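# Place the two closest-weight pistons in the steel tray

## Task

Find the pair of pistons whose weights are nearest to each other, set both inside the steel parts tray, and make sure no other object sits in the tray or hangs above it.

## Robot and tools

Robot: two arms, left_arm and right_arm, mounted on opposite sides of a table. left_arm's base is on the +y side; the names do not match image left and right. Each arm ends in a parallel gripper whose fingers point along the gripper's own +x axis and close along its y axis. The reported gripper position is the midpoint between the fingers, about 3 to 4 cm short of the tips. Only the final 1.5 cm of each inner finger face is flat.

Frame: a single scene frame for everything. Origin at the table centre, +z up, table surface at z = 0.020 m. Positions in metres, orientations as quaternions written w first (qw, qx, qy, qz). Reported poses may be off by a few centimetres, more when an arm is stretched far.

Row format (used by all motion tools): one flat list of 16 numbers covering both arms, even if only one moves. First left_arm: x, y, z, qw, qx, qy, qz, opening; then right_arm in the same order. x, y, z and the quaternion are an absolute target pose for that gripper in the scene frame, not an offset. Opening runs from -1 to 1: +1 is fully open (0.080 m); empty fingers touch near -0.78 and lower values change nothing. Closing fully takes at least about 0.6 s. To keep an arm still, repeat its last reported pose and quaternion exactly in every row; to hold a fixed orientation, keep sending the same quaternion rather than copying a drifted reading.

Tools:
- execute_actions(actions, cameras): actions is a list with zero or one item. An empty list just reads the state (with pictures). An item with "rows" (1 to 15 rows) and "steps" (4 to 15, default 15; each step is 1/30 s) plays one row per step, repeating the final row if steps outnumber rows. Each target must lie within 0.6 m of that arm's last reported position along each gripper axis, or the call is rejected and nothing moves. An item with only "steps" (up to 300) waits, counted from the previous result, so thinking time is included. Pictures only come with an empty list or when cameras names them.
- move(target, speed, blend, blocking, cameras): drives each gripper in a straight line to an absolute pose. target is one 16-number row or a list of up to 15 rows. speed is in m/s, 0.002 to 0.5 (default 0.25); rotation limit is twice that in rad/s; give one value or one per target. blend (m) rounds corners between listed targets; 0 stops at each. Paths finish together, last at least 0.5 s and are cut at 10 s. They ignore obstacles and the other arm. Faster moves lag and overshoot more and hit harder; aiming past a contact presses harder. Opening changes in later targets are applied only after the arms arrive and settle. blocking=false returns about 0.5 s after starting. Route around an arm's own base, not near it, or its shoulder posture may flip.
- wait(seconds 0 to 10, cameras): lets time pass with no new command; returns early if a move finishes.
- stop(cameras): brakes a running move; needs braking distance. Fingers keep moving.
- zoom_image(camera, region): region [x0, y0, x1, y1] in pixels, at most 504x504, of that camera's latest image. Cameras: cam_high, cam_low, cam_left_wrist, cam_right_wrist, each 896x504.
The goal must hold without the robot.

Controller behaviour: each step the commanded pose is clipped to 70 mm and 16 degrees from the measured pose, then solved by damped inverse kinematics, favouring position. Long targets may need several actions. Friction and gravity can leave a gripper low, short, or tilted, and tiny moves may go sideways or not at all; check position and orientation after every move and correct tilt. The last 4 steps of each action run after its result is captured.

Result lines: per arm, end_effector_position, end_effector_quat_wxyz, velocities (omitted when joint velocities read "within noise"), Hand target (the pose currently being driven to), grip_measured (opening on the command scale; last Joint positions value is the width in metres), Joint torques (total drive output, gravity included), External joint torques (estimated outside load, including held weight; outward push toward larger joint values reads lower), and Wrist depth: a 7x7 grid per wrist camera of median distances in mm (70 to 1000), rows split by " / ", "-" meaning no valid value. A move adds a "move:" line: done, off_target, moving, held, blocked or fault, plus limits such as paced (pose clipped) or held (steps withheld). Blocked means that gripper stalled far from its target and both arms now hold still.

Gripping: grip readings may be off by about 1 mm; on a hard part they read up to 0.067 narrower than it. Command about 0.08 below the reading at first contact for a full grip; less for a lighter one. Parts under 3 mm wide get weaker grip.

Avoid: dropping or releasing moving parts, fast impacts, hard presses, any object leaving the table, and arm-to-arm contact (the clearance check does not protect the grippers or wrist cameras from each other). Contact torque at a joint's limit (waist 17.6, shoulder 21.8, elbow 21.7, wrist pitch 5.74, wrist yaw 5.72, wrist roll 5.36 N m; held weight counts) halts that arm for 10 s. Holding loads, stretching out, or pushing at unreachable poses heats motors; a MOTOR HOT line appears from 50 °C and at 95 °C the arm is stopped, possibly going limp. External tugs on held parts or pushes on loose ones can occur. Weigh pistons by comparing external torque readings while lifting each one.

Each tool is called after "Emit:" in YAML: its name, and indented under it one key for each argument.

## Session

Emit:
execute_actions:
  actions: []

Scene clock: 0.00 s of 12600.00 s.
left_arm: end_effector_position=(-0.0132, +0.2409, +0.3482) grip_measured=+1.000 end_effector_quat_wxyz=(+0.626, +0.300, +0.417, -0.588) | right_arm: end_effector_position=(-0.2301, -0.2422, +0.2348) grip_measured=+1.000 end_effector_quat_wxyz=(+0.402, -0.573, +0.254, +0.667)
Joint positions: left_arm=[0.039 1.17 1.583 -1.477 0.054 -0.141 0.08] | right_arm=[0.852 1.533 1.455 -1.313 0.173 0.241 0.08]
Joint velocities: within noise
Joint torques (N m): no reading
External joint torques (N m): no reading
Heat: left arm: hottest wrist roll 40 °C (+0.0 °C/min); right arm: hottest wrist yaw 38 °C (+0.0 °C/min).
Wrist depth (mm): cam_left_wrist=[392 412 432 444 463 496 - / 332 340 420 440 457 483 - / 324 333 409 423 445 471 - / 316 328 401 411 440 415 - / 312 339 392 411 429 448 - / - - 387 394 416 87 - / - - 379 395 408 - -] | cam_right_wrist=[911 924 261 271 283 289 303 / 927 261 268 277 289 295 311 / 948 263 273 283 295 307 305 / 947 267 276 289 303 315 330 / 266 272 283 296 308 317 338 / 262 - 293 303 313 90 - / - - 296 310 323 - -]
Hand target: left_arm -0.0132, +0.2410, +0.3482; +0.626, +0.299, +0.417, -0.588 | right_arm -0.2302, -0.2421, +0.2360; -0.403, +0.571, -0.254, -0.669

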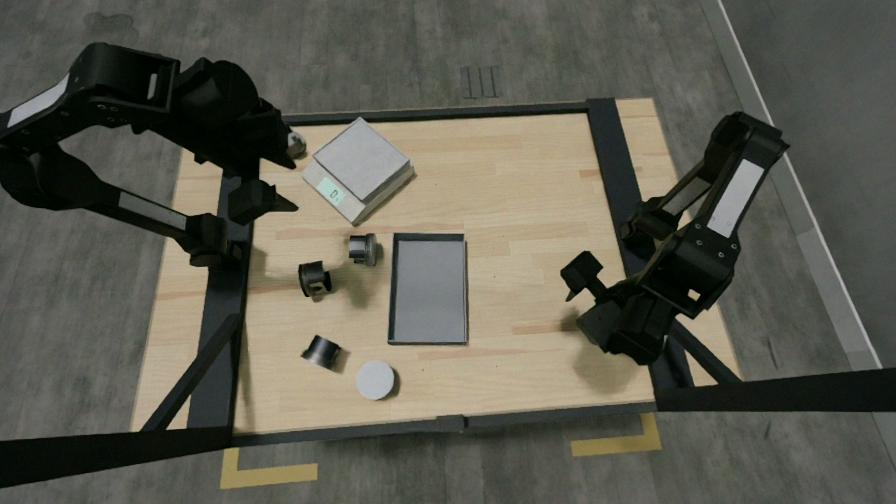

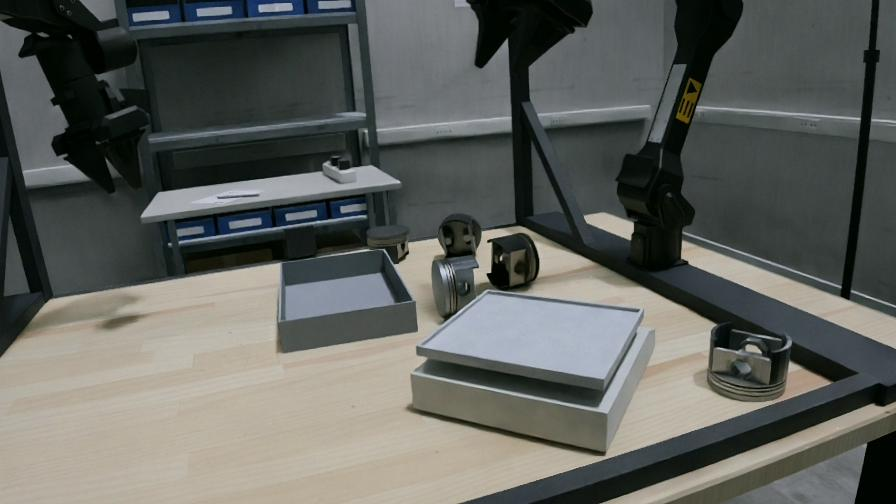

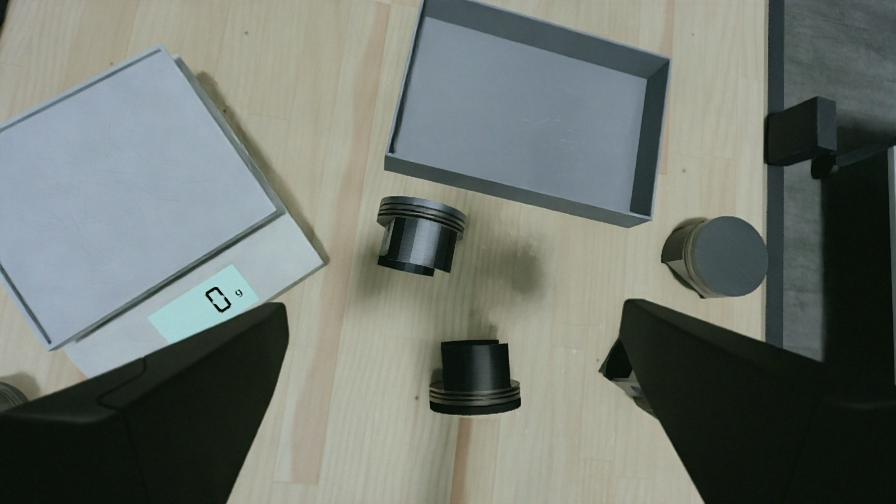

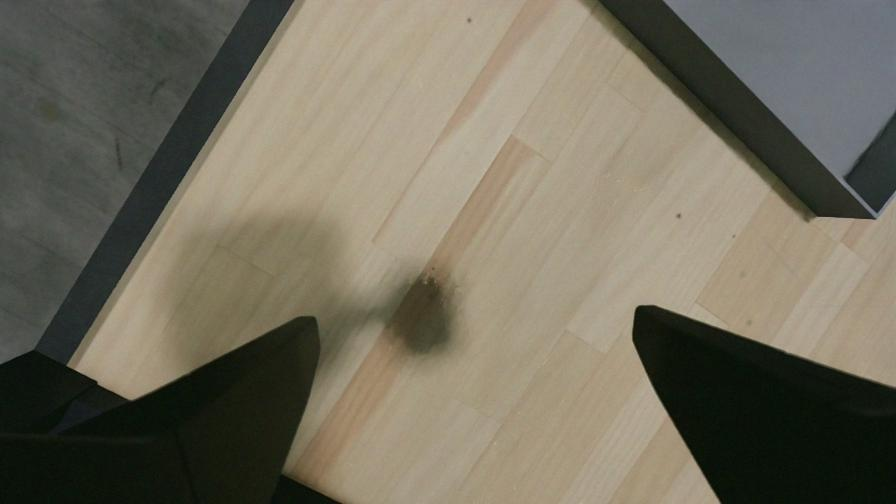

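Emit:
zoom_image:
  camera: "cam_high"
  region: [230, 100, 480, 420]

Emit:
zoom_image:
  camera: "cam_low"
  region: [350, 180, 820, 460]

Emit:
zoom_image:
  camera: "cam_left_wrist"
  region: [340, 150, 800, 440]

Scaled by 1.575.

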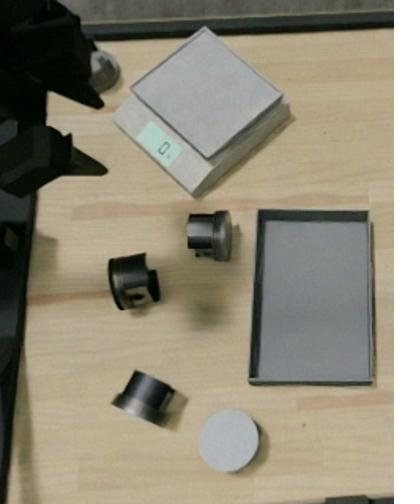

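Scaled by 1.072.

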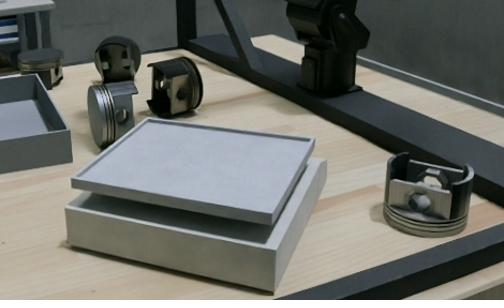

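Scaled by 1.096.

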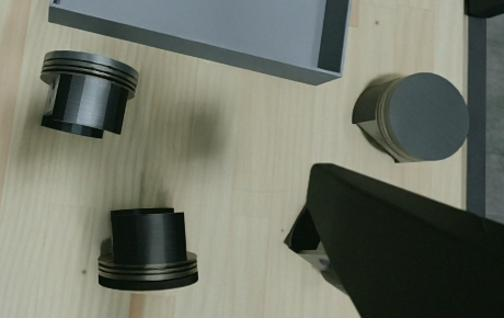

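Emit:
move:
  target: [-0.02, 0.165, 0.19, 0.5, 0.5, 0.5, -0.5, 1, -0.2301, -0.2422, 0.2348, 0.402, -0.573, 0.254, 0.667, 1]

Scene clock: 3.90 s of 12600.00 s.
left_arm: end_effector_position=(-0.0192, +0.1673, +0.1903) grip_measured=+1.000 end_effector_quat_wxyz=(+0.501, +0.497, +0.503, -0.498) | right_arm: end_effector_position=(-0.2301, -0.2422, +0.2348) grip_measured=+1.000 end_effector_quat_wxyz=(+0.402, -0.573, +0.254, +0.667)
Joint positions: left_arm=[-0.016 1.665 1.437 -1.344 0.003 -0.029 0.08] | right_arm=[0.852 1.533 1.455 -1.313 0.173 0.241 0.08]
Joint velocities: within noise
Joint torques (N m): left_arm=[-0.41 -4.8 6.41 0.47 -0.12 0.15] | right_arm=[-0.18 -5.82 5.18 0.9 0.11 0.05]
External joint torques (N m): left_arm=[-0.44 1.65 0.65 0.11 -0.11 0.15] | right_arm=[-0.17 -0.4 -0.5 0.3 0 0.04]
Heat: left arm: hottest wrist roll 40 °C (+0.0 °C/min); right arm: hottest wrist yaw 38 °C (+0.0 °C/min).
Wrist depth (mm): cam_left_wrist=[201 207 209 208 209 213 216 / 177 214 219 221 226 229 233 / 166 192 231 165 238 242 246 / 175 204 246 175 254 257 261 / 211 218 261 266 264 267 257 / - - 279 282 208 87 - / - - 301 305 221 - -] | cam_right_wrist=[898 933 261 271 282 291 304 / 920 261 267 277 288 294 311 / 928 263 274 282 295 308 307 / 958 268 279 289 302 316 330 / 266 271 285 295 308 317 338 / 262 - 292 303 314 90 - / - - 297 311 324 - -]
Hand target: left_arm -0.0200, +0.1650, +0.1900; +0.500, +0.500, +0.500, -0.500 | right_arm -0.2301, -0.2422, +0.2348; -0.402, +0.573, -0.254, -0.667
Off the commanded pose: left_arm 0.002 m, 1 deg | right_arm 0.000 m, 0 deg.
Kept back: nothing.
move: done

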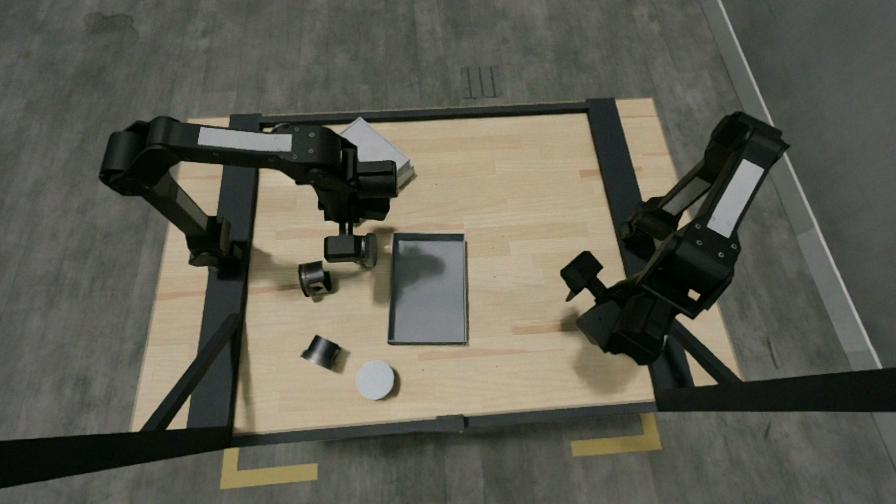

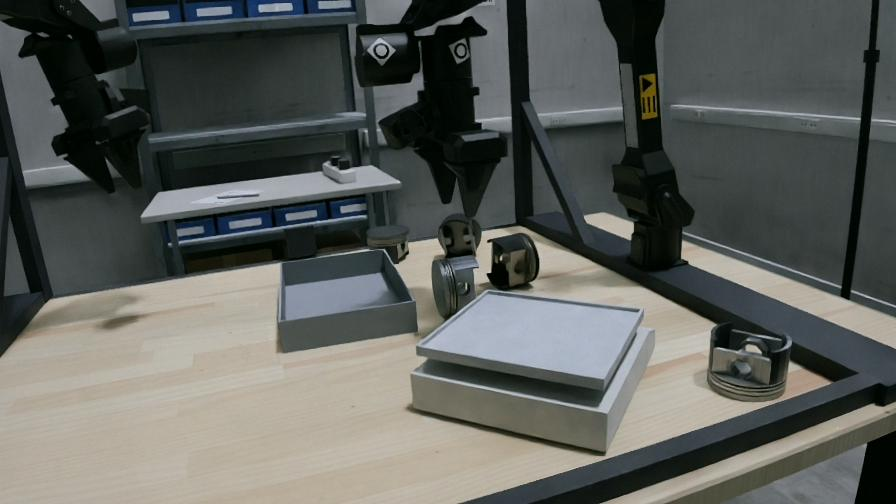

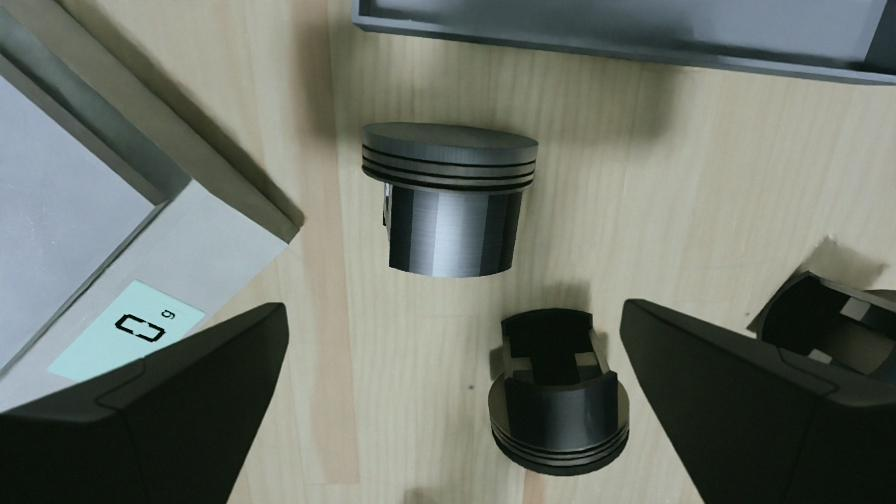

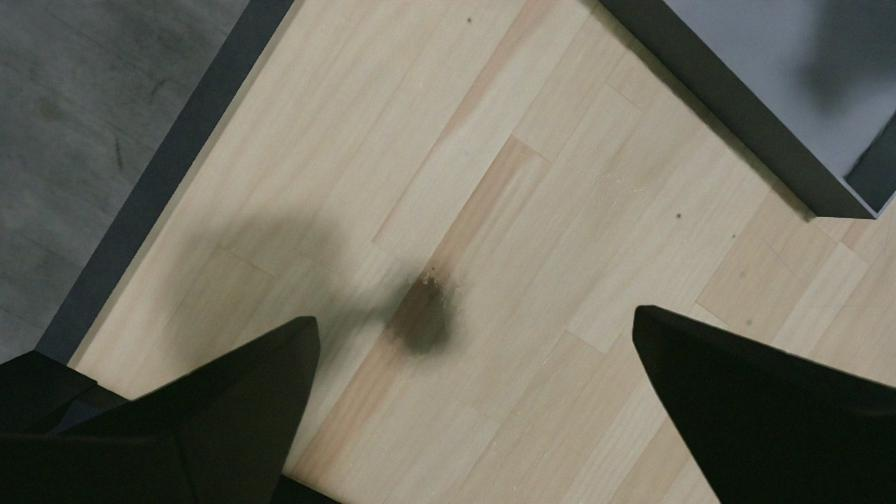

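Emit:
move:
  target:
    - [-0.02, 0.167, 0.13, 0.5, 0.5, 0.5, -0.5, 1, -0.2301, -0.2422, 0.2348, 0.402, -0.573, 0.254, 0.667, 1]
    - [-0.02, 0.167, 0.083, 0.5, 0.5, 0.5, -0.5, 1, -0.2301, -0.2422, 0.2348, 0.402, -0.573, 0.254, 0.667, 1]
  speed: [0.2,0.1]
  blend: [0.01,0]

Scene clock: 5.73 s of 12600.00 s.
left_arm: end_effector_position=(-0.0192, +0.1640, +0.0877) grip_measured=+1.000 end_effector_quat_wxyz=(+0.505, +0.493, +0.499, -0.503) | right_arm: end_effector_position=(-0.2301, -0.2422, +0.2348) grip_measured=+1.000 end_effector_quat_wxyz=(+0.402, -0.573, +0.254, +0.667)
Joint positions: left_arm=[-0.016 1.738 1.103 -0.919 0.003 -0.029 0.08] | right_arm=[0.852 1.533 1.455 -1.313 0.173 0.241 0.08]
Joint velocities: within noise
Joint torques (N m): left_arm=[-0.42 -4.83 4.08 0.5 -0.11 0.14] | right_arm=[0.03 -5.76 5.38 0.93 0.15 0.06]
External joint torques (N m): left_arm=[-0.42 1.88 -1.33 0.11 -0.1 0.14] | right_arm=[0 -0.33 -0.36 0.3 0.04 0.05]
Heat: left arm: hottest wrist roll 40 °C (+0.0 °C/min); right arm: hottest wrist yaw 38 °C (+0.0 °C/min).
Wrist depth (mm): cam_left_wrist=[115 115 117 119 122 117 119 / 120 122 123 125 126 128 130 / 127 128 127 129 132 136 137 / 131 135 - - 84 143 146 / 116 140 - - - 150 155 / - - - - - 87 - / - - 164 - 167 - -] | cam_right_wrist=[912 930 260 272 281 291 303 / 900 261 267 277 289 297 312 / 935 263 273 282 294 307 306 / 936 268 279 290 301 315 329 / 265 272 284 296 307 319 338 / 262 - 291 303 314 90 - / - - 296 310 324 - -]
Hand target: left_arm -0.0199, +0.1671, +0.0830; +0.500, +0.500, +0.500, -0.500 | right_arm -0.2301, -0.2422, +0.2348; -0.402, +0.573, -0.254, -0.667
Off the commanded pose: left_arm 0.006 m, 1 deg | right_arm 0.000 m, 0 deg.
Kept back: nothing.
move: done

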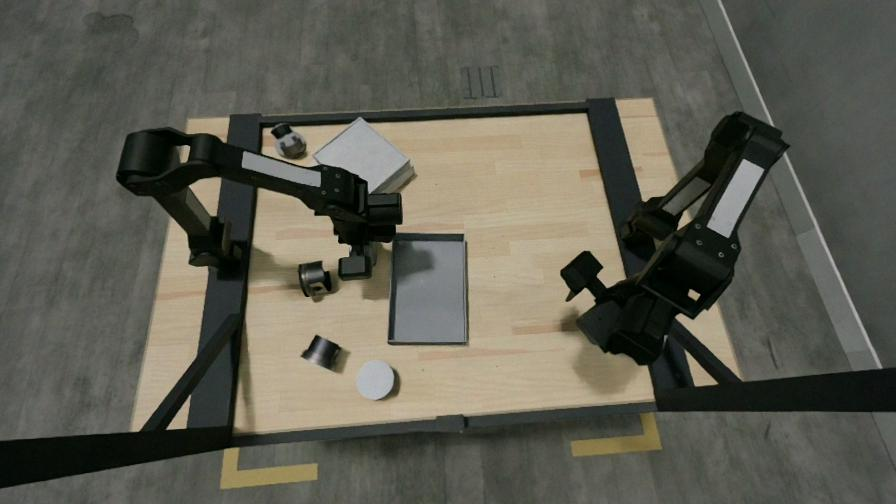

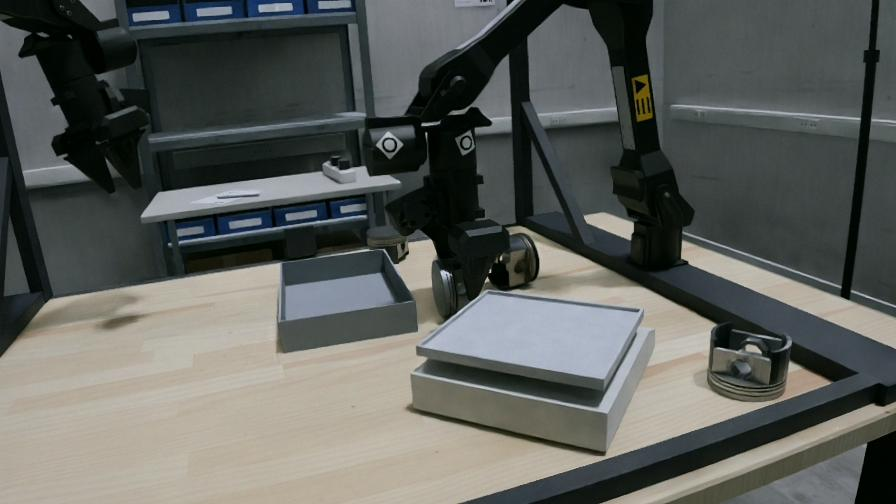

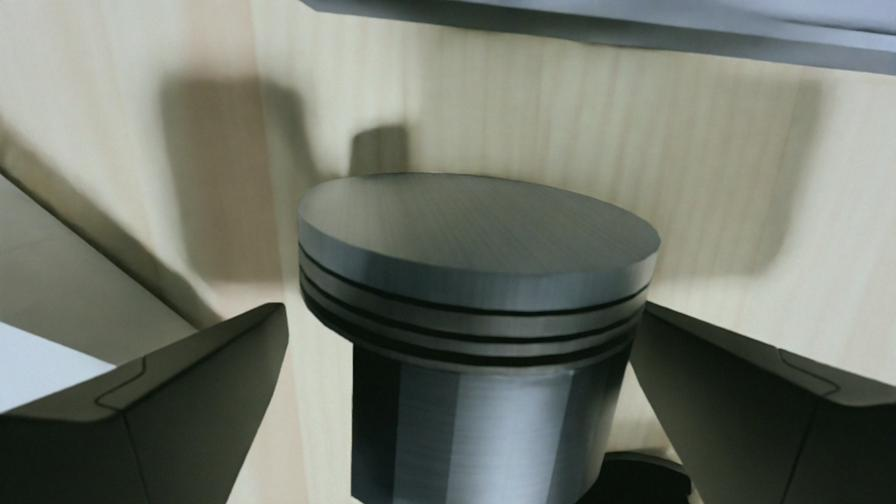

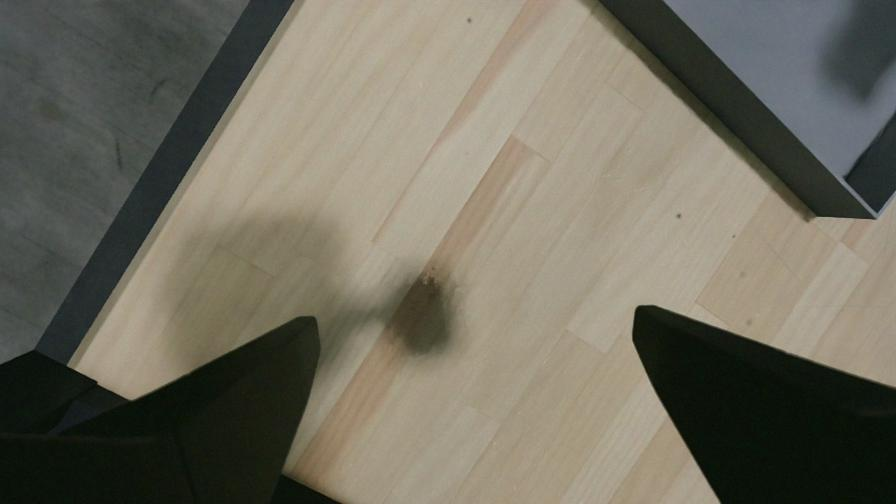

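Emit:
move:
  target:
    - [-0.02, 0.164, 0.12, 0.4732, 0.5255, 0.4732, -0.5255, 1, -0.2301, -0.2422, 0.2348, 0.402, -0.573, 0.254, 0.667, 1]
    - [-0.021, 0.180, 0.120, 0.4732, 0.5255, 0.4732, -0.5255, 1, -0.2301, -0.2422, 0.2348, 0.402, -0.573, 0.254, 0.667, 1]
  speed: 0.1
  blend: [0.005,0]
  cameras: ["cam_left_wrist"]

Scene clock: 7.67 s of 12600.00 s.
left_arm: end_effector_position=(-0.0204, +0.1770, +0.1202) grip_measured=+1.000 end_effector_quat_wxyz=(+0.475, +0.522, +0.475, -0.525) | right_arm: end_effector_position=(-0.2301, -0.2422, +0.2348) grip_measured=+1.000 end_effector_quat_wxyz=(+0.402, -0.573, +0.254, +0.667)
Joint positions: left_arm=[-0.021 1.66 1.151 -1.059 0.003 0.071 0.08] | right_arm=[0.852 1.533 1.455 -1.313 0.173 0.241 0.08]
Joint velocities: within noise
Joint torques (N m): left_arm=[-0.42 -6.52 4.18 0.34 -0.09 0.15] | right_arm=[-0.03 -5.7 5.29 0.89 0.09 0.01]
External joint torques (N m): left_arm=[-0.42 -0.19 -1.43 -0.01 -0.09 0.15] | right_arm=[-0.04 -0.31 -0.39 0.28 -0.02 0.01]
Heat: left arm: hottest wrist roll 40 °C (+0.0 °C/min); right arm: hottest wrist yaw 38 °C (+0.0 °C/min).
Wrist depth (mm): cam_left_wrist=[143 144 147 147 150 152 153 / 151 152 152 152 156 160 162 / 151 160 161 - 163 170 171 / 133 162 170 99 173 180 183 / - 143 178 104 114 187 196 / - - 194 198 197 87 - / - - 209 212 174 - -] | cam_right_wrist=[900 924 261 272 282 291 303 / 936 261 266 277 288 295 312 / 933 262 273 284 295 306 306 / 943 268 278 290 303 315 329 / 264 271 284 295 307 317 338 / 262 - 292 304 315 90 - / - - 295 310 324 - -]
Hand target: left_arm -0.0210, +0.1800, +0.1200; +0.473, +0.525, +0.473, -0.526 | right_arm -0.2301, -0.2422, +0.2348; -0.402, +0.573, -0.254, -0.667
Off the commanded pose: left_arm 0.003 m, 0 deg | right_arm 0.000 m, 0 deg.
Kept back: nothing.
move: done
Images, in order (width x height): cam_left_wrist 896x504.

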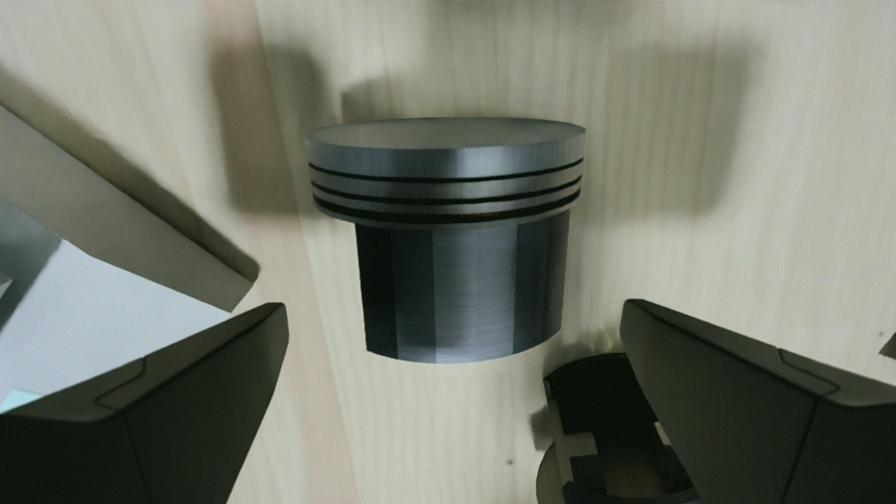

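Emit:
move:
  target:
    - [-0.0205, 0.180, 0.079, 0.4732, 0.5255, 0.4732, -0.5255, 1, -0.2301, -0.2422, 0.2348, 0.402, -0.573, 0.254, 0.667, 1]
    - [-0.0205, 0.180, 0.079, 0.4732, 0.5255, 0.4732, -0.5255, 0.4, -0.2301, -0.2422, 0.2348, 0.402, -0.573, 0.254, 0.667, 1]
  speed: 0.1
  cameras: ["cam_left_wrist","cam_low"]

Scene clock: 9.47 s of 12600.00 s.
left_arm: end_effector_position=(-0.0202, +0.1767, +0.0836) grip_measured=+0.404 end_effector_quat_wxyz=(+0.479, +0.519, +0.471, -0.529) | right_arm: end_effector_position=(-0.2301, -0.2422, +0.2348) grip_measured=+1.000 end_effector_quat_wxyz=(+0.402, -0.573, +0.254, +0.667)
Joint positions: left_arm=[-0.021 1.697 1.038 -0.894 0.001 0.073 0.053] | right_arm=[0.852 1.533 1.455 -1.313 0.173 0.241 0.08]
Joint velocities: within noise
Joint torques (N m): left_arm=[-0.25 -4.49 4.01 0.5 -0.04 0.15] | right_arm=[0.04 -5.59 5.18 0.92 0.13 0.03]
External joint torques (N m): left_arm=[-0.26 1.91 -1.38 0.11 -0.04 0.15] | right_arm=[0.04 -0.14 -0.59 0.27 0.02 0.03]
Heat: left arm: hottest wrist roll 40 °C (+0.0 °C/min); right arm: hottest wrist yaw 38 °C (+0.0 °C/min).
Wrist depth (mm): cam_left_wrist=[111 113 113 115 116 118 119 / 117 118 119 120 122 124 125 / 123 124 - - - 131 133 / 129 131 - - - 140 140 / 113 137 - - - 146 149 / - - - - - - 157 / - - - - - - -] | cam_right_wrist=[900 922 262 272 281 291 305 / 925 262 267 277 289 295 311 / 931 263 273 283 295 308 304 / 944 267 278 289 303 314 332 / 267 272 285 296 308 319 338 / 263 - 291 302 316 90 - / - - 296 309 323 - -]
Hand target: left_arm -0.0205, +0.1801, +0.0790; +0.473, +0.526, +0.473, -0.525 | right_arm -0.2301, -0.2422, +0.2348; -0.402, +0.573, -0.254, -0.667
Off the commanded pose: left_arm 0.006 m, 1 deg | right_arm 0.000 m, 0 deg.
Kept back: nothing.
move: done
Images, in order (width x height): cam_low 896x504, cam_left_wrist 896x504.

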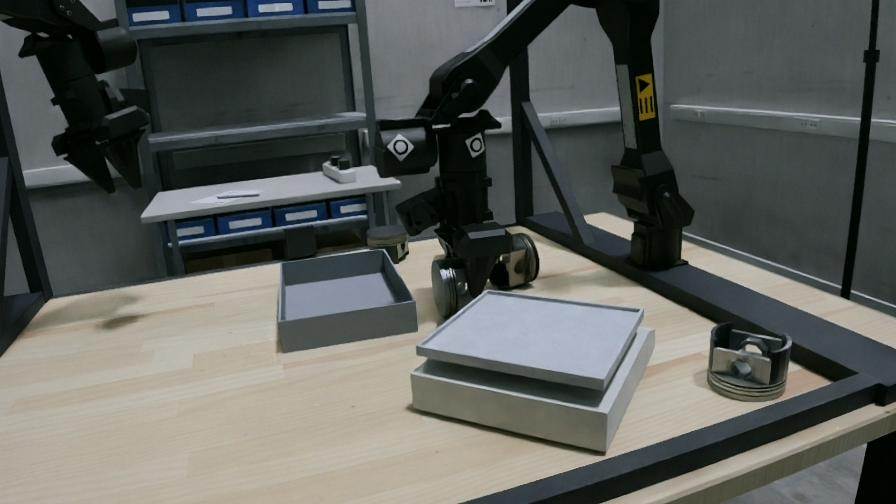

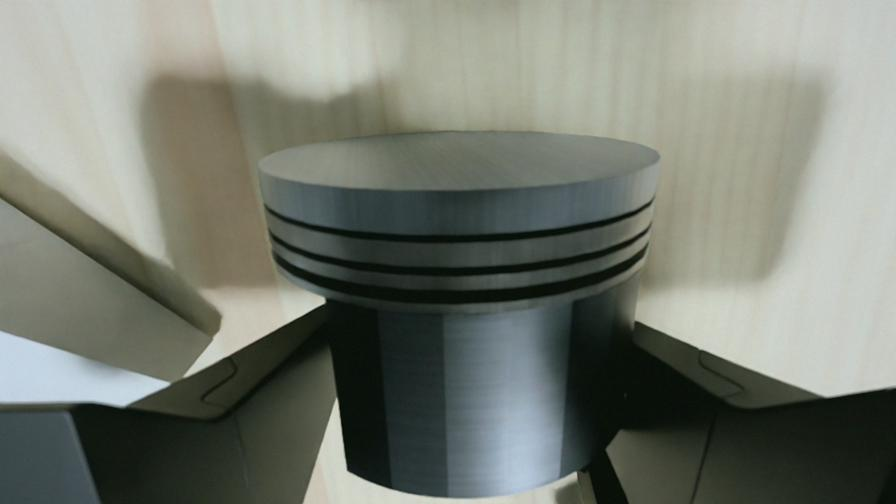

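Emit:
move:
  target: [-0.0205, 0.180, 0.079, 0.4732, 0.5255, 0.4732, -0.5255, 0.15, -0.2301, -0.2422, 0.2348, 0.402, -0.573, 0.254, 0.667, 1]
  speed: 0.1
  cameras: ["cam_left_wrist"]

Scene clock: 10.40 s of 12600.00 s.
left_arm: end_effector_position=(-0.0197, +0.1767, +0.0836) grip_measured=+0.304 end_effector_quat_wxyz=(+0.480, +0.520, +0.470, -0.528) | right_arm: end_effector_position=(-0.2301, -0.2422, +0.2348) grip_measured=+1.000 end_effector_quat_wxyz=(+0.402, -0.573, +0.254, +0.667)
Joint positions: left_arm=[-0.021 1.697 1.038 -0.894 -0.002 0.073 0.049] | right_arm=[0.852 1.533 1.455 -1.313 0.173 0.241 0.08]
Joint velocities: within noise
Joint torques (N m): left_arm=[-0.25 -4.47 4.03 0.52 0.1 0.14] | right_arm=[-0.14 -5.49 5.11 0.9 0.13 0.04]
External joint torques (N m): left_arm=[-0.23 1.89 -1.39 0.11 0.1 0.14] | right_arm=[-0.11 -0.07 -0.56 0.3 0.01 0.03]
Heat: left arm: hottest wrist roll 40 °C (+0.0 °C/min); right arm: hottest wrist yaw 38 °C (+0.0 °C/min).
Wrist depth (mm): cam_left_wrist=[113 114 116 116 118 119 121 / 119 120 121 121 123 125 126 / 125 125 - - - 132 133 / 129 133 - - - 139 141 / 113 137 - - - 148 149 / - - - - - - 157 / - - - - - - -] | cam_right_wrist=[903 933 263 273 282 290 303 / 933 260 265 277 289 296 312 / 931 263 272 284 294 308 307 / 954 267 278 288 304 316 330 / 265 271 284 296 306 320 339 / 262 - 291 302 314 90 - / - - 297 308 323 - -]
Hand target: left_arm -0.0205, +0.1801, +0.0790; +0.473, +0.525, +0.473, -0.525 | right_arm -0.2301, -0.2422, +0.2348; -0.402, +0.573, -0.254, -0.667
Off the commanded pose: left_arm 0.006 m, 1 deg | right_arm 0.000 m, 0 deg.
Kept back: nothing.
move: done
Images, in order (width x height): cam_left_wrist 896x504.

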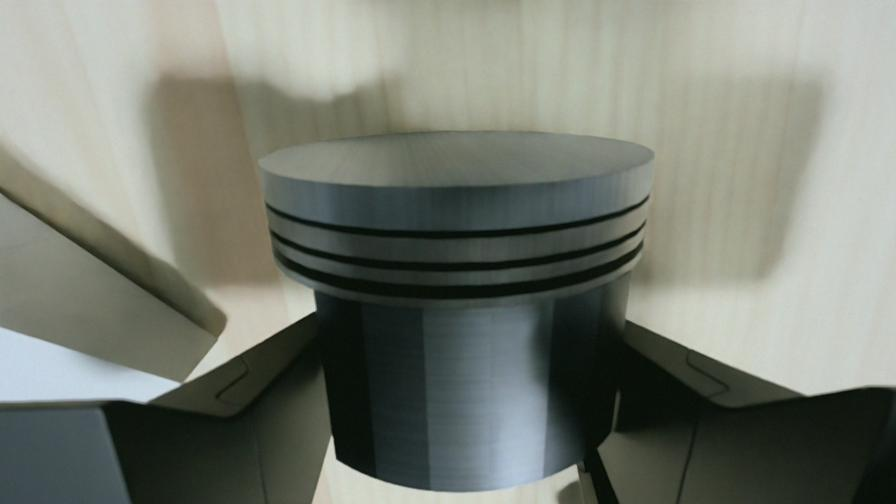

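Emit:
move:
  target:
    - [-0.0205, 0.180, 0.20, 0.4732, 0.5255, 0.4732, -0.5255, 0.15, -0.2301, -0.2422, 0.2348, 0.402, -0.573, 0.254, 0.667, 1]
    - [0.2, 0.175, 0.20, 0.4732, 0.5255, 0.4732, -0.5255, 0.15, -0.2301, -0.2422, 0.2348, 0.402, -0.573, 0.254, 0.667, 1]
  speed: [0.15,0.25]
  blend: [0.03,0]

Scene clock: 13.13 s of 12600.00 s.
left_arm: end_effector_position=(+0.1992, +0.1780, +0.1992) grip_measured=+0.304 end_effector_quat_wxyz=(+0.474, +0.525, +0.476, -0.523) | right_arm: end_effector_position=(-0.2301, -0.2422, +0.2348) grip_measured=+1.000 end_effector_quat_wxyz=(+0.402, -0.573, +0.254, +0.667)
Joint positions: left_arm=[0.641 1.902 1.762 -1.435 -0.003 0.734 0.049] | right_arm=[0.852 1.533 1.455 -1.313 0.173 0.241 0.08]
Joint velocities: within noise
Joint torques (N m): left_arm=[-0.24 -6.48 7.06 0.29 0.14 0.15] | right_arm=[-0.07 -5.67 5.48 0.88 0.14 0.02]
External joint torques (N m): left_arm=[-0.24 1.76 1.34 -0.05 0.11 0.15] | right_arm=[-0.06 -0.28 -0.2 0.26 0.03 0.01]
Heat: left arm: hottest wrist roll 40 °C (+0.0 °C/min); right arm: hottest wrist yaw 38 °C (+0.0 °C/min).
Wrist depth (mm): cam_left_wrist=[202 212 159 162 164 223 228 / 206 218 168 168 171 230 239 / 215 174 - - - 218 255 / - 236 - - - 266 269 / - 245 - - - 283 289 / - - - - - - 305 / - - - - - - -] | cam_right_wrist=[902 921 261 271 282 291 305 / 929 261 267 277 287 296 312 / 931 263 274 285 295 308 306 / 951 267 279 288 302 314 331 / 265 272 285 296 306 317 340 / 263 - 292 302 313 90 - / - - 298 310 323 - -]
Hand target: left_arm +0.2000, +0.1750, +0.2000; +0.473, +0.525, +0.473, -0.525 | right_arm -0.2301, -0.2422, +0.2348; -0.402, +0.573, -0.254, -0.667
Off the commanded pose: left_arm 0.003 m, 0 deg | right_arm 0.000 m, 0 deg.
Kept back: nothing.
move: done

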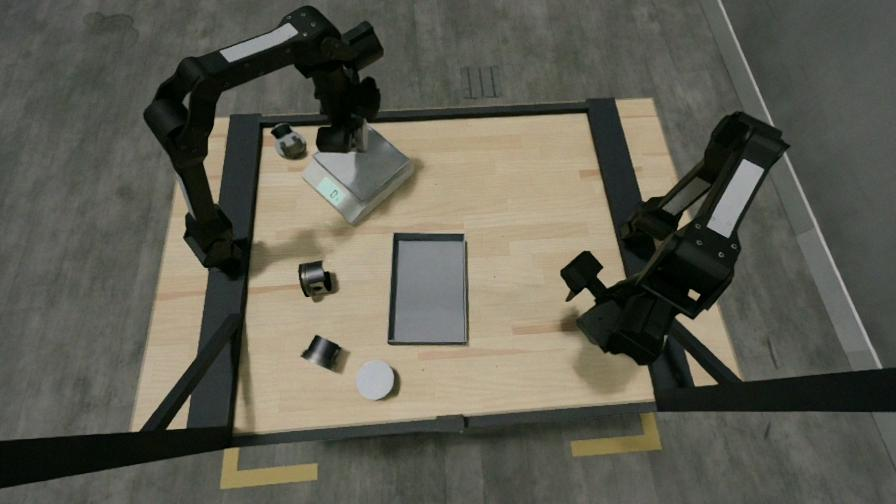

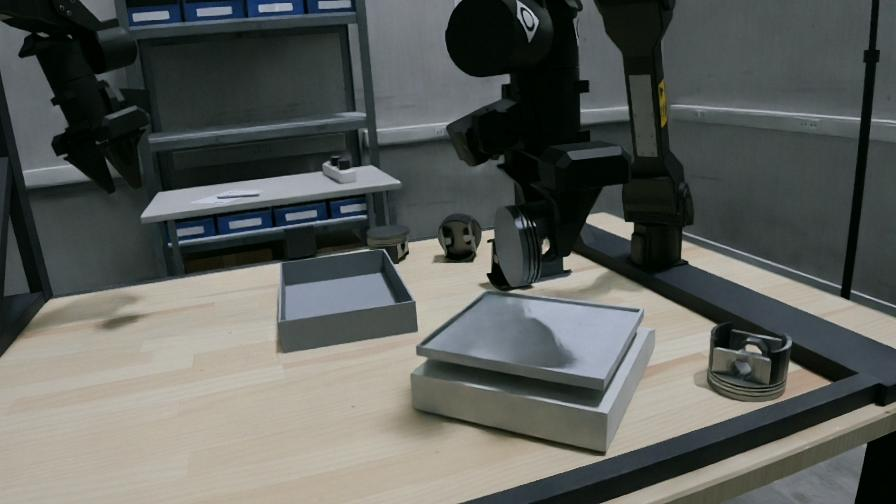

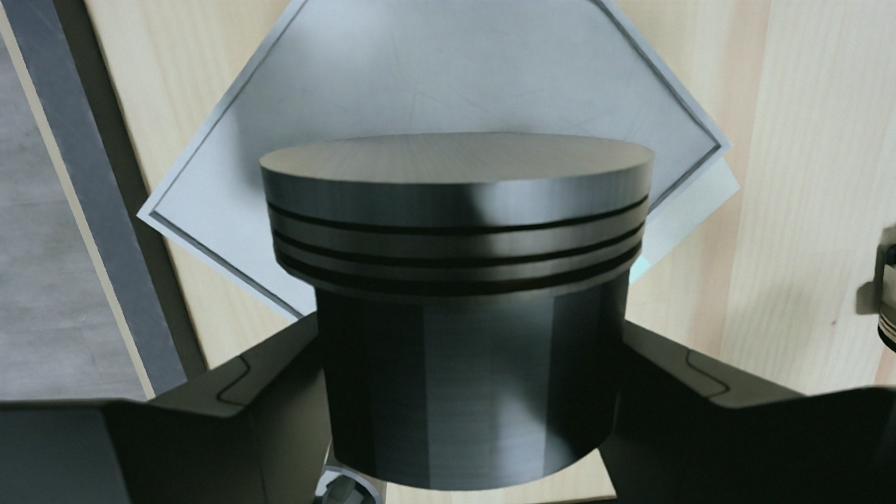

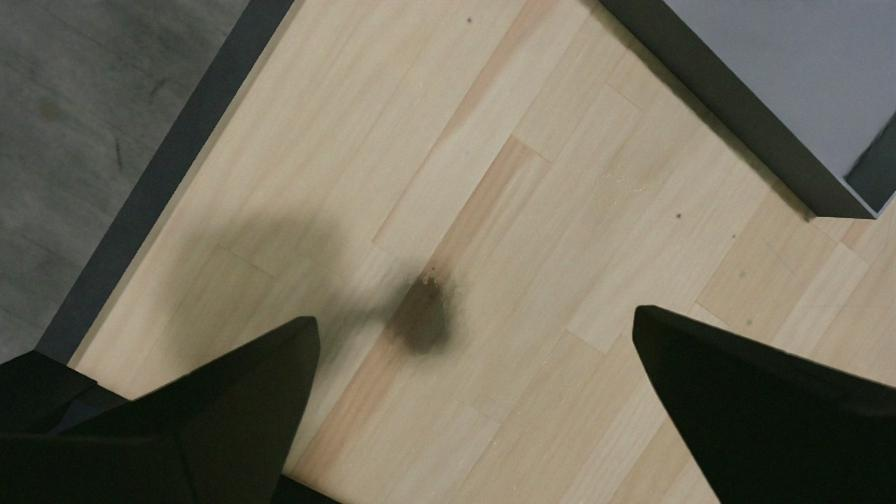

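Emit:
move:
  target:
    - [0.2, 0.175, 0.16, 0.4732, 0.5255, 0.4732, -0.5255, 0.15, -0.2301, -0.2422, 0.2348, 0.402, -0.573, 0.254, 0.667, 1]
    - [0.2, 0.178, 0.145, 0.4732, 0.5255, 0.4732, -0.5255, 0.15, -0.2301, -0.2422, 0.2348, 0.402, -0.573, 0.254, 0.667, 1]
  speed: [0.15,0.05]
  blend: [0.005,0]
  cameras: ["cam_low","cam_high"]

Emit:
zoom_image:
  camera: "cam_high"
  region: [290, 130, 410, 230]

Scene clock: 14.30 s of 12600.00 s.
left_arm: end_effector_position=(+0.2005, +0.1765, +0.1477) grip_measured=+0.304 end_effector_quat_wxyz=(+0.475, +0.526, +0.472, -0.525) | right_arm: end_effector_position=(-0.2301, -0.2422, +0.2348) grip_measured=+1.000 end_effector_quat_wxyz=(+0.402, -0.573, +0.254, +0.667)
Joint positions: left_arm=[0.642 1.903 1.559 -1.222 -0.002 0.74 0.049] | right_arm=[0.852 1.533 1.455 -1.313 0.173 0.241 0.08]
Joint velocities: within noise
Joint torques (N m): left_arm=[0.15 -7.46 4.15 0.77 0.1 0.11] | right_arm=[0.03 -5.74 5.13 0.88 0.14 0.01]
External joint torques (N m): left_arm=[0.18 0.89 -1.59 0.44 0.07 0.11] | right_arm=[0.01 -0.3 -0.59 0.26 0.03 0]
Heat: left arm: hottest wrist roll 40 °C (+0.0 °C/min); right arm: hottest wrist yaw 38 °C (+0.0 °C/min).
Wrist depth (mm): cam_left_wrist=[166 164 115 117 117 119 178 / 174 118 120 120 123 125 187 / 180 125 - - - 133 196 / 131 132 - - - 140 211 / 183 139 - - - 220 226 / 194 - - - - - 236 / - - - - - - -] | cam_right_wrist=[907 926 260 271 281 290 304 / 934 261 268 278 290 296 312 / 946 263 272 282 295 307 305 / 942 268 278 288 302 316 332 / 266 272 286 297 306 318 340 / 263 - 292 303 315 90 - / - - 297 311 323 - -]
Hand target: left_arm +0.2000, +0.1781, +0.1450; +0.473, +0.525, +0.473, -0.525 | right_arm -0.2301, -0.2422, +0.2348; -0.402, +0.573, -0.254, -0.667
Off the commanded pose: left_arm 0.003 m, 0 deg | right_arm 0.000 m, 0 deg.
Kept back: nothing.
move: done
Images, in order (width x height): cam_high 896x504, cam_low 896x504.

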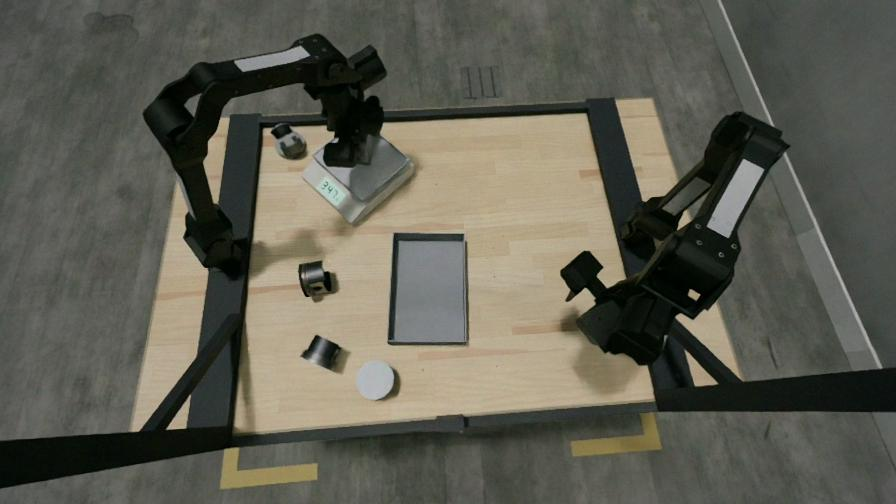

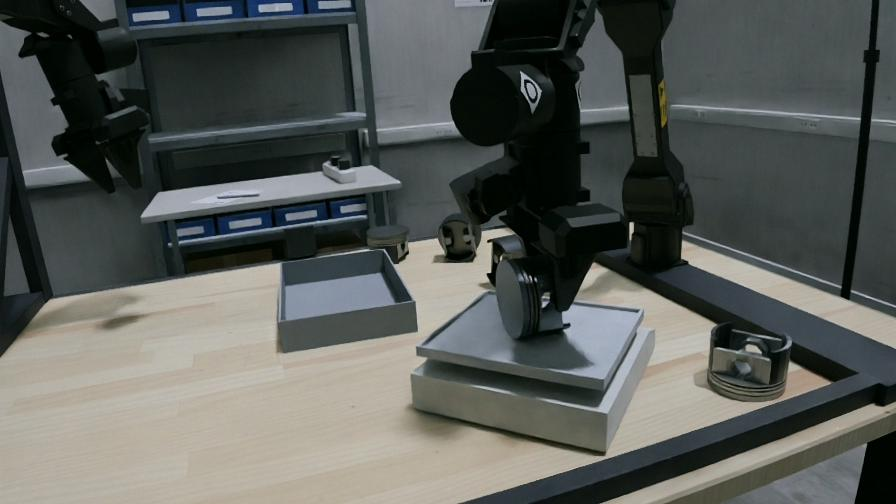

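Scaled by 4.200.

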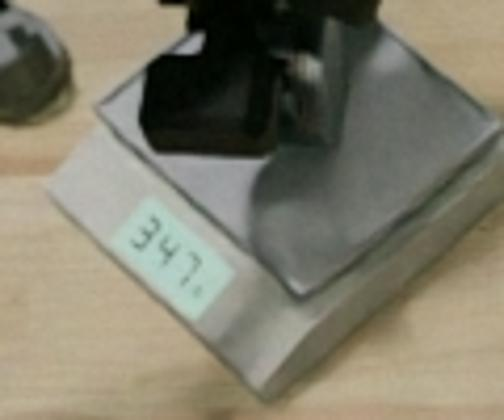

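Emit:
move:
  target: [0.2, 0.178, 0.145, 0.4732, 0.5255, 0.4732, -0.5255, 0.6, -0.2301, -0.2422, 0.2348, 0.402, -0.573, 0.254, 0.667, 1]
  cameras: ["cam_low","cam_high","cam_left_wrist"]

Emit:
zoom_image:
  camera: "cam_high"
  region: [300, 160, 360, 220]

Scene clock: 15.23 s of 12600.00 s.
left_arm: end_effector_position=(+0.2011, +0.1758, +0.1473) grip_measured=+0.597 end_effector_quat_wxyz=(+0.477, +0.526, +0.470, -0.525) | right_arm: end_effector_position=(-0.2301, -0.2422, +0.2348) grip_measured=+1.000 end_effector_quat_wxyz=(+0.402, -0.573, +0.254, +0.667)
Joint positions: left_arm=[0.642 1.903 1.557 -1.216 -0.002 0.74 0.062] | right_arm=[0.852 1.533 1.455 -1.313 0.173 0.241 0.08]
Joint velocities: within noise
Joint torques (N m): left_arm=[0.15 -7.59 4.38 0.42 0.11 0.12] | right_arm=[-0.1 -5.64 5.3 0.92 0.15 0.05]
External joint torques (N m): left_arm=[0.14 0.77 -1.4 0.06 0.08 0.12] | right_arm=[-0.12 -0.28 -0.39 0.3 0.03 0.04]
Heat: left arm: hottest wrist roll 40 °C (+0.0 °C/min); right arm: hottest wrist yaw 38 °C (+0.0 °C/min).
Wrist depth (mm): cam_left_wrist=[166 164 113 116 117 117 177 / 174 118 119 119 121 124 186 / 179 124 - - - 131 194 / 131 131 - - - 139 211 / 182 137 - - - 219 224 / - - - - - - 234 / - - - - - - -] | cam_right_wrist=[911 921 261 273 282 290 303 / 923 262 266 278 288 296 314 / 938 264 273 283 295 309 305 / 943 268 278 290 301 316 331 / 266 272 285 297 305 316 339 / 262 - 291 304 315 90 - / - - 296 309 324 - -]
Hand target: left_arm +0.2000, +0.1780, +0.1451; +0.473, +0.525, +0.473, -0.525 | right_arm -0.2301, -0.2422, +0.2348; -0.402, +0.573, -0.254, -0.667
Off the commanded pose: left_arm 0.003 m, 1 deg | right_arm 0.000 m, 0 deg.
Kept back: nothing.
move: done
Images, in order (width x height): cam_high 896x504, cam_low 896x504, cam_left_wrist 896x504.

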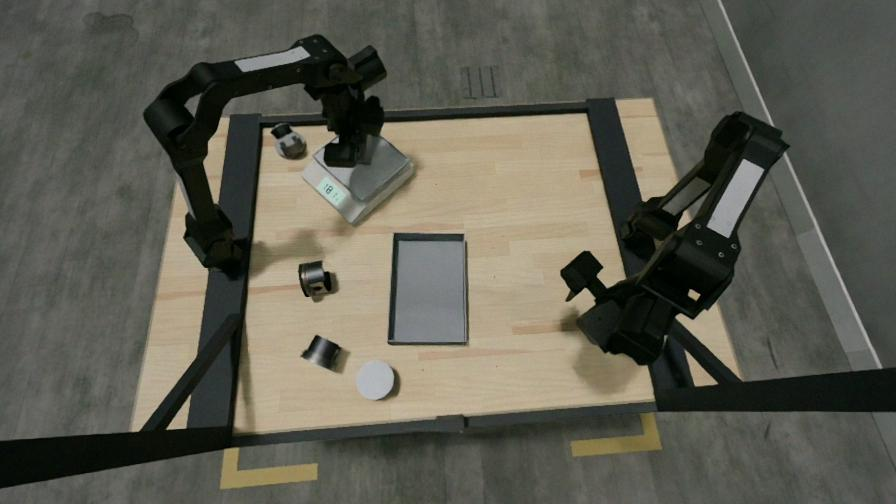

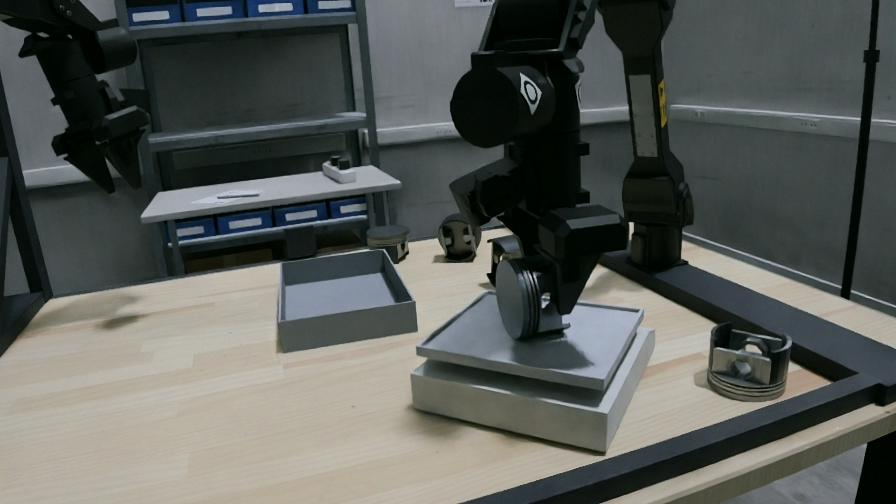

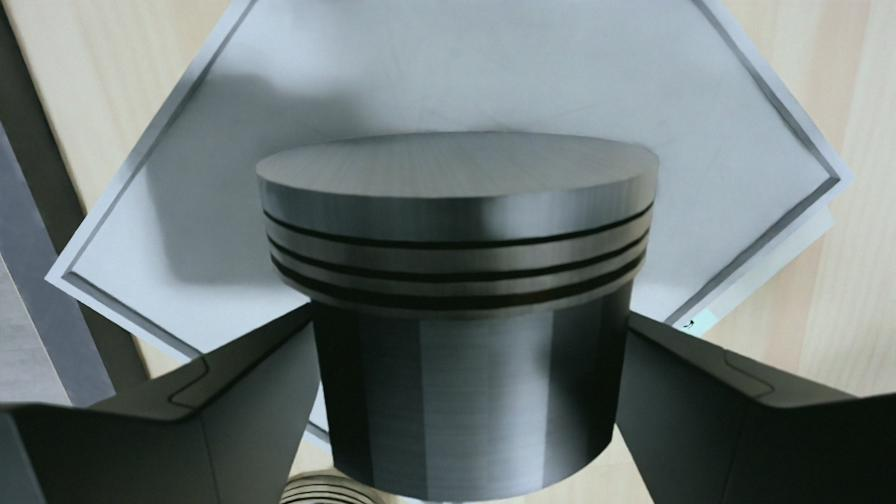

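Scaled by 8.400.

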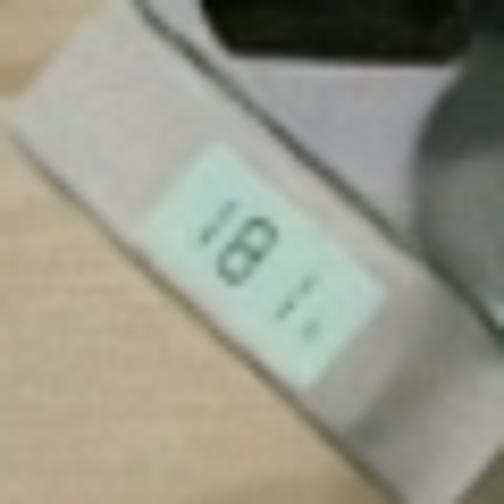

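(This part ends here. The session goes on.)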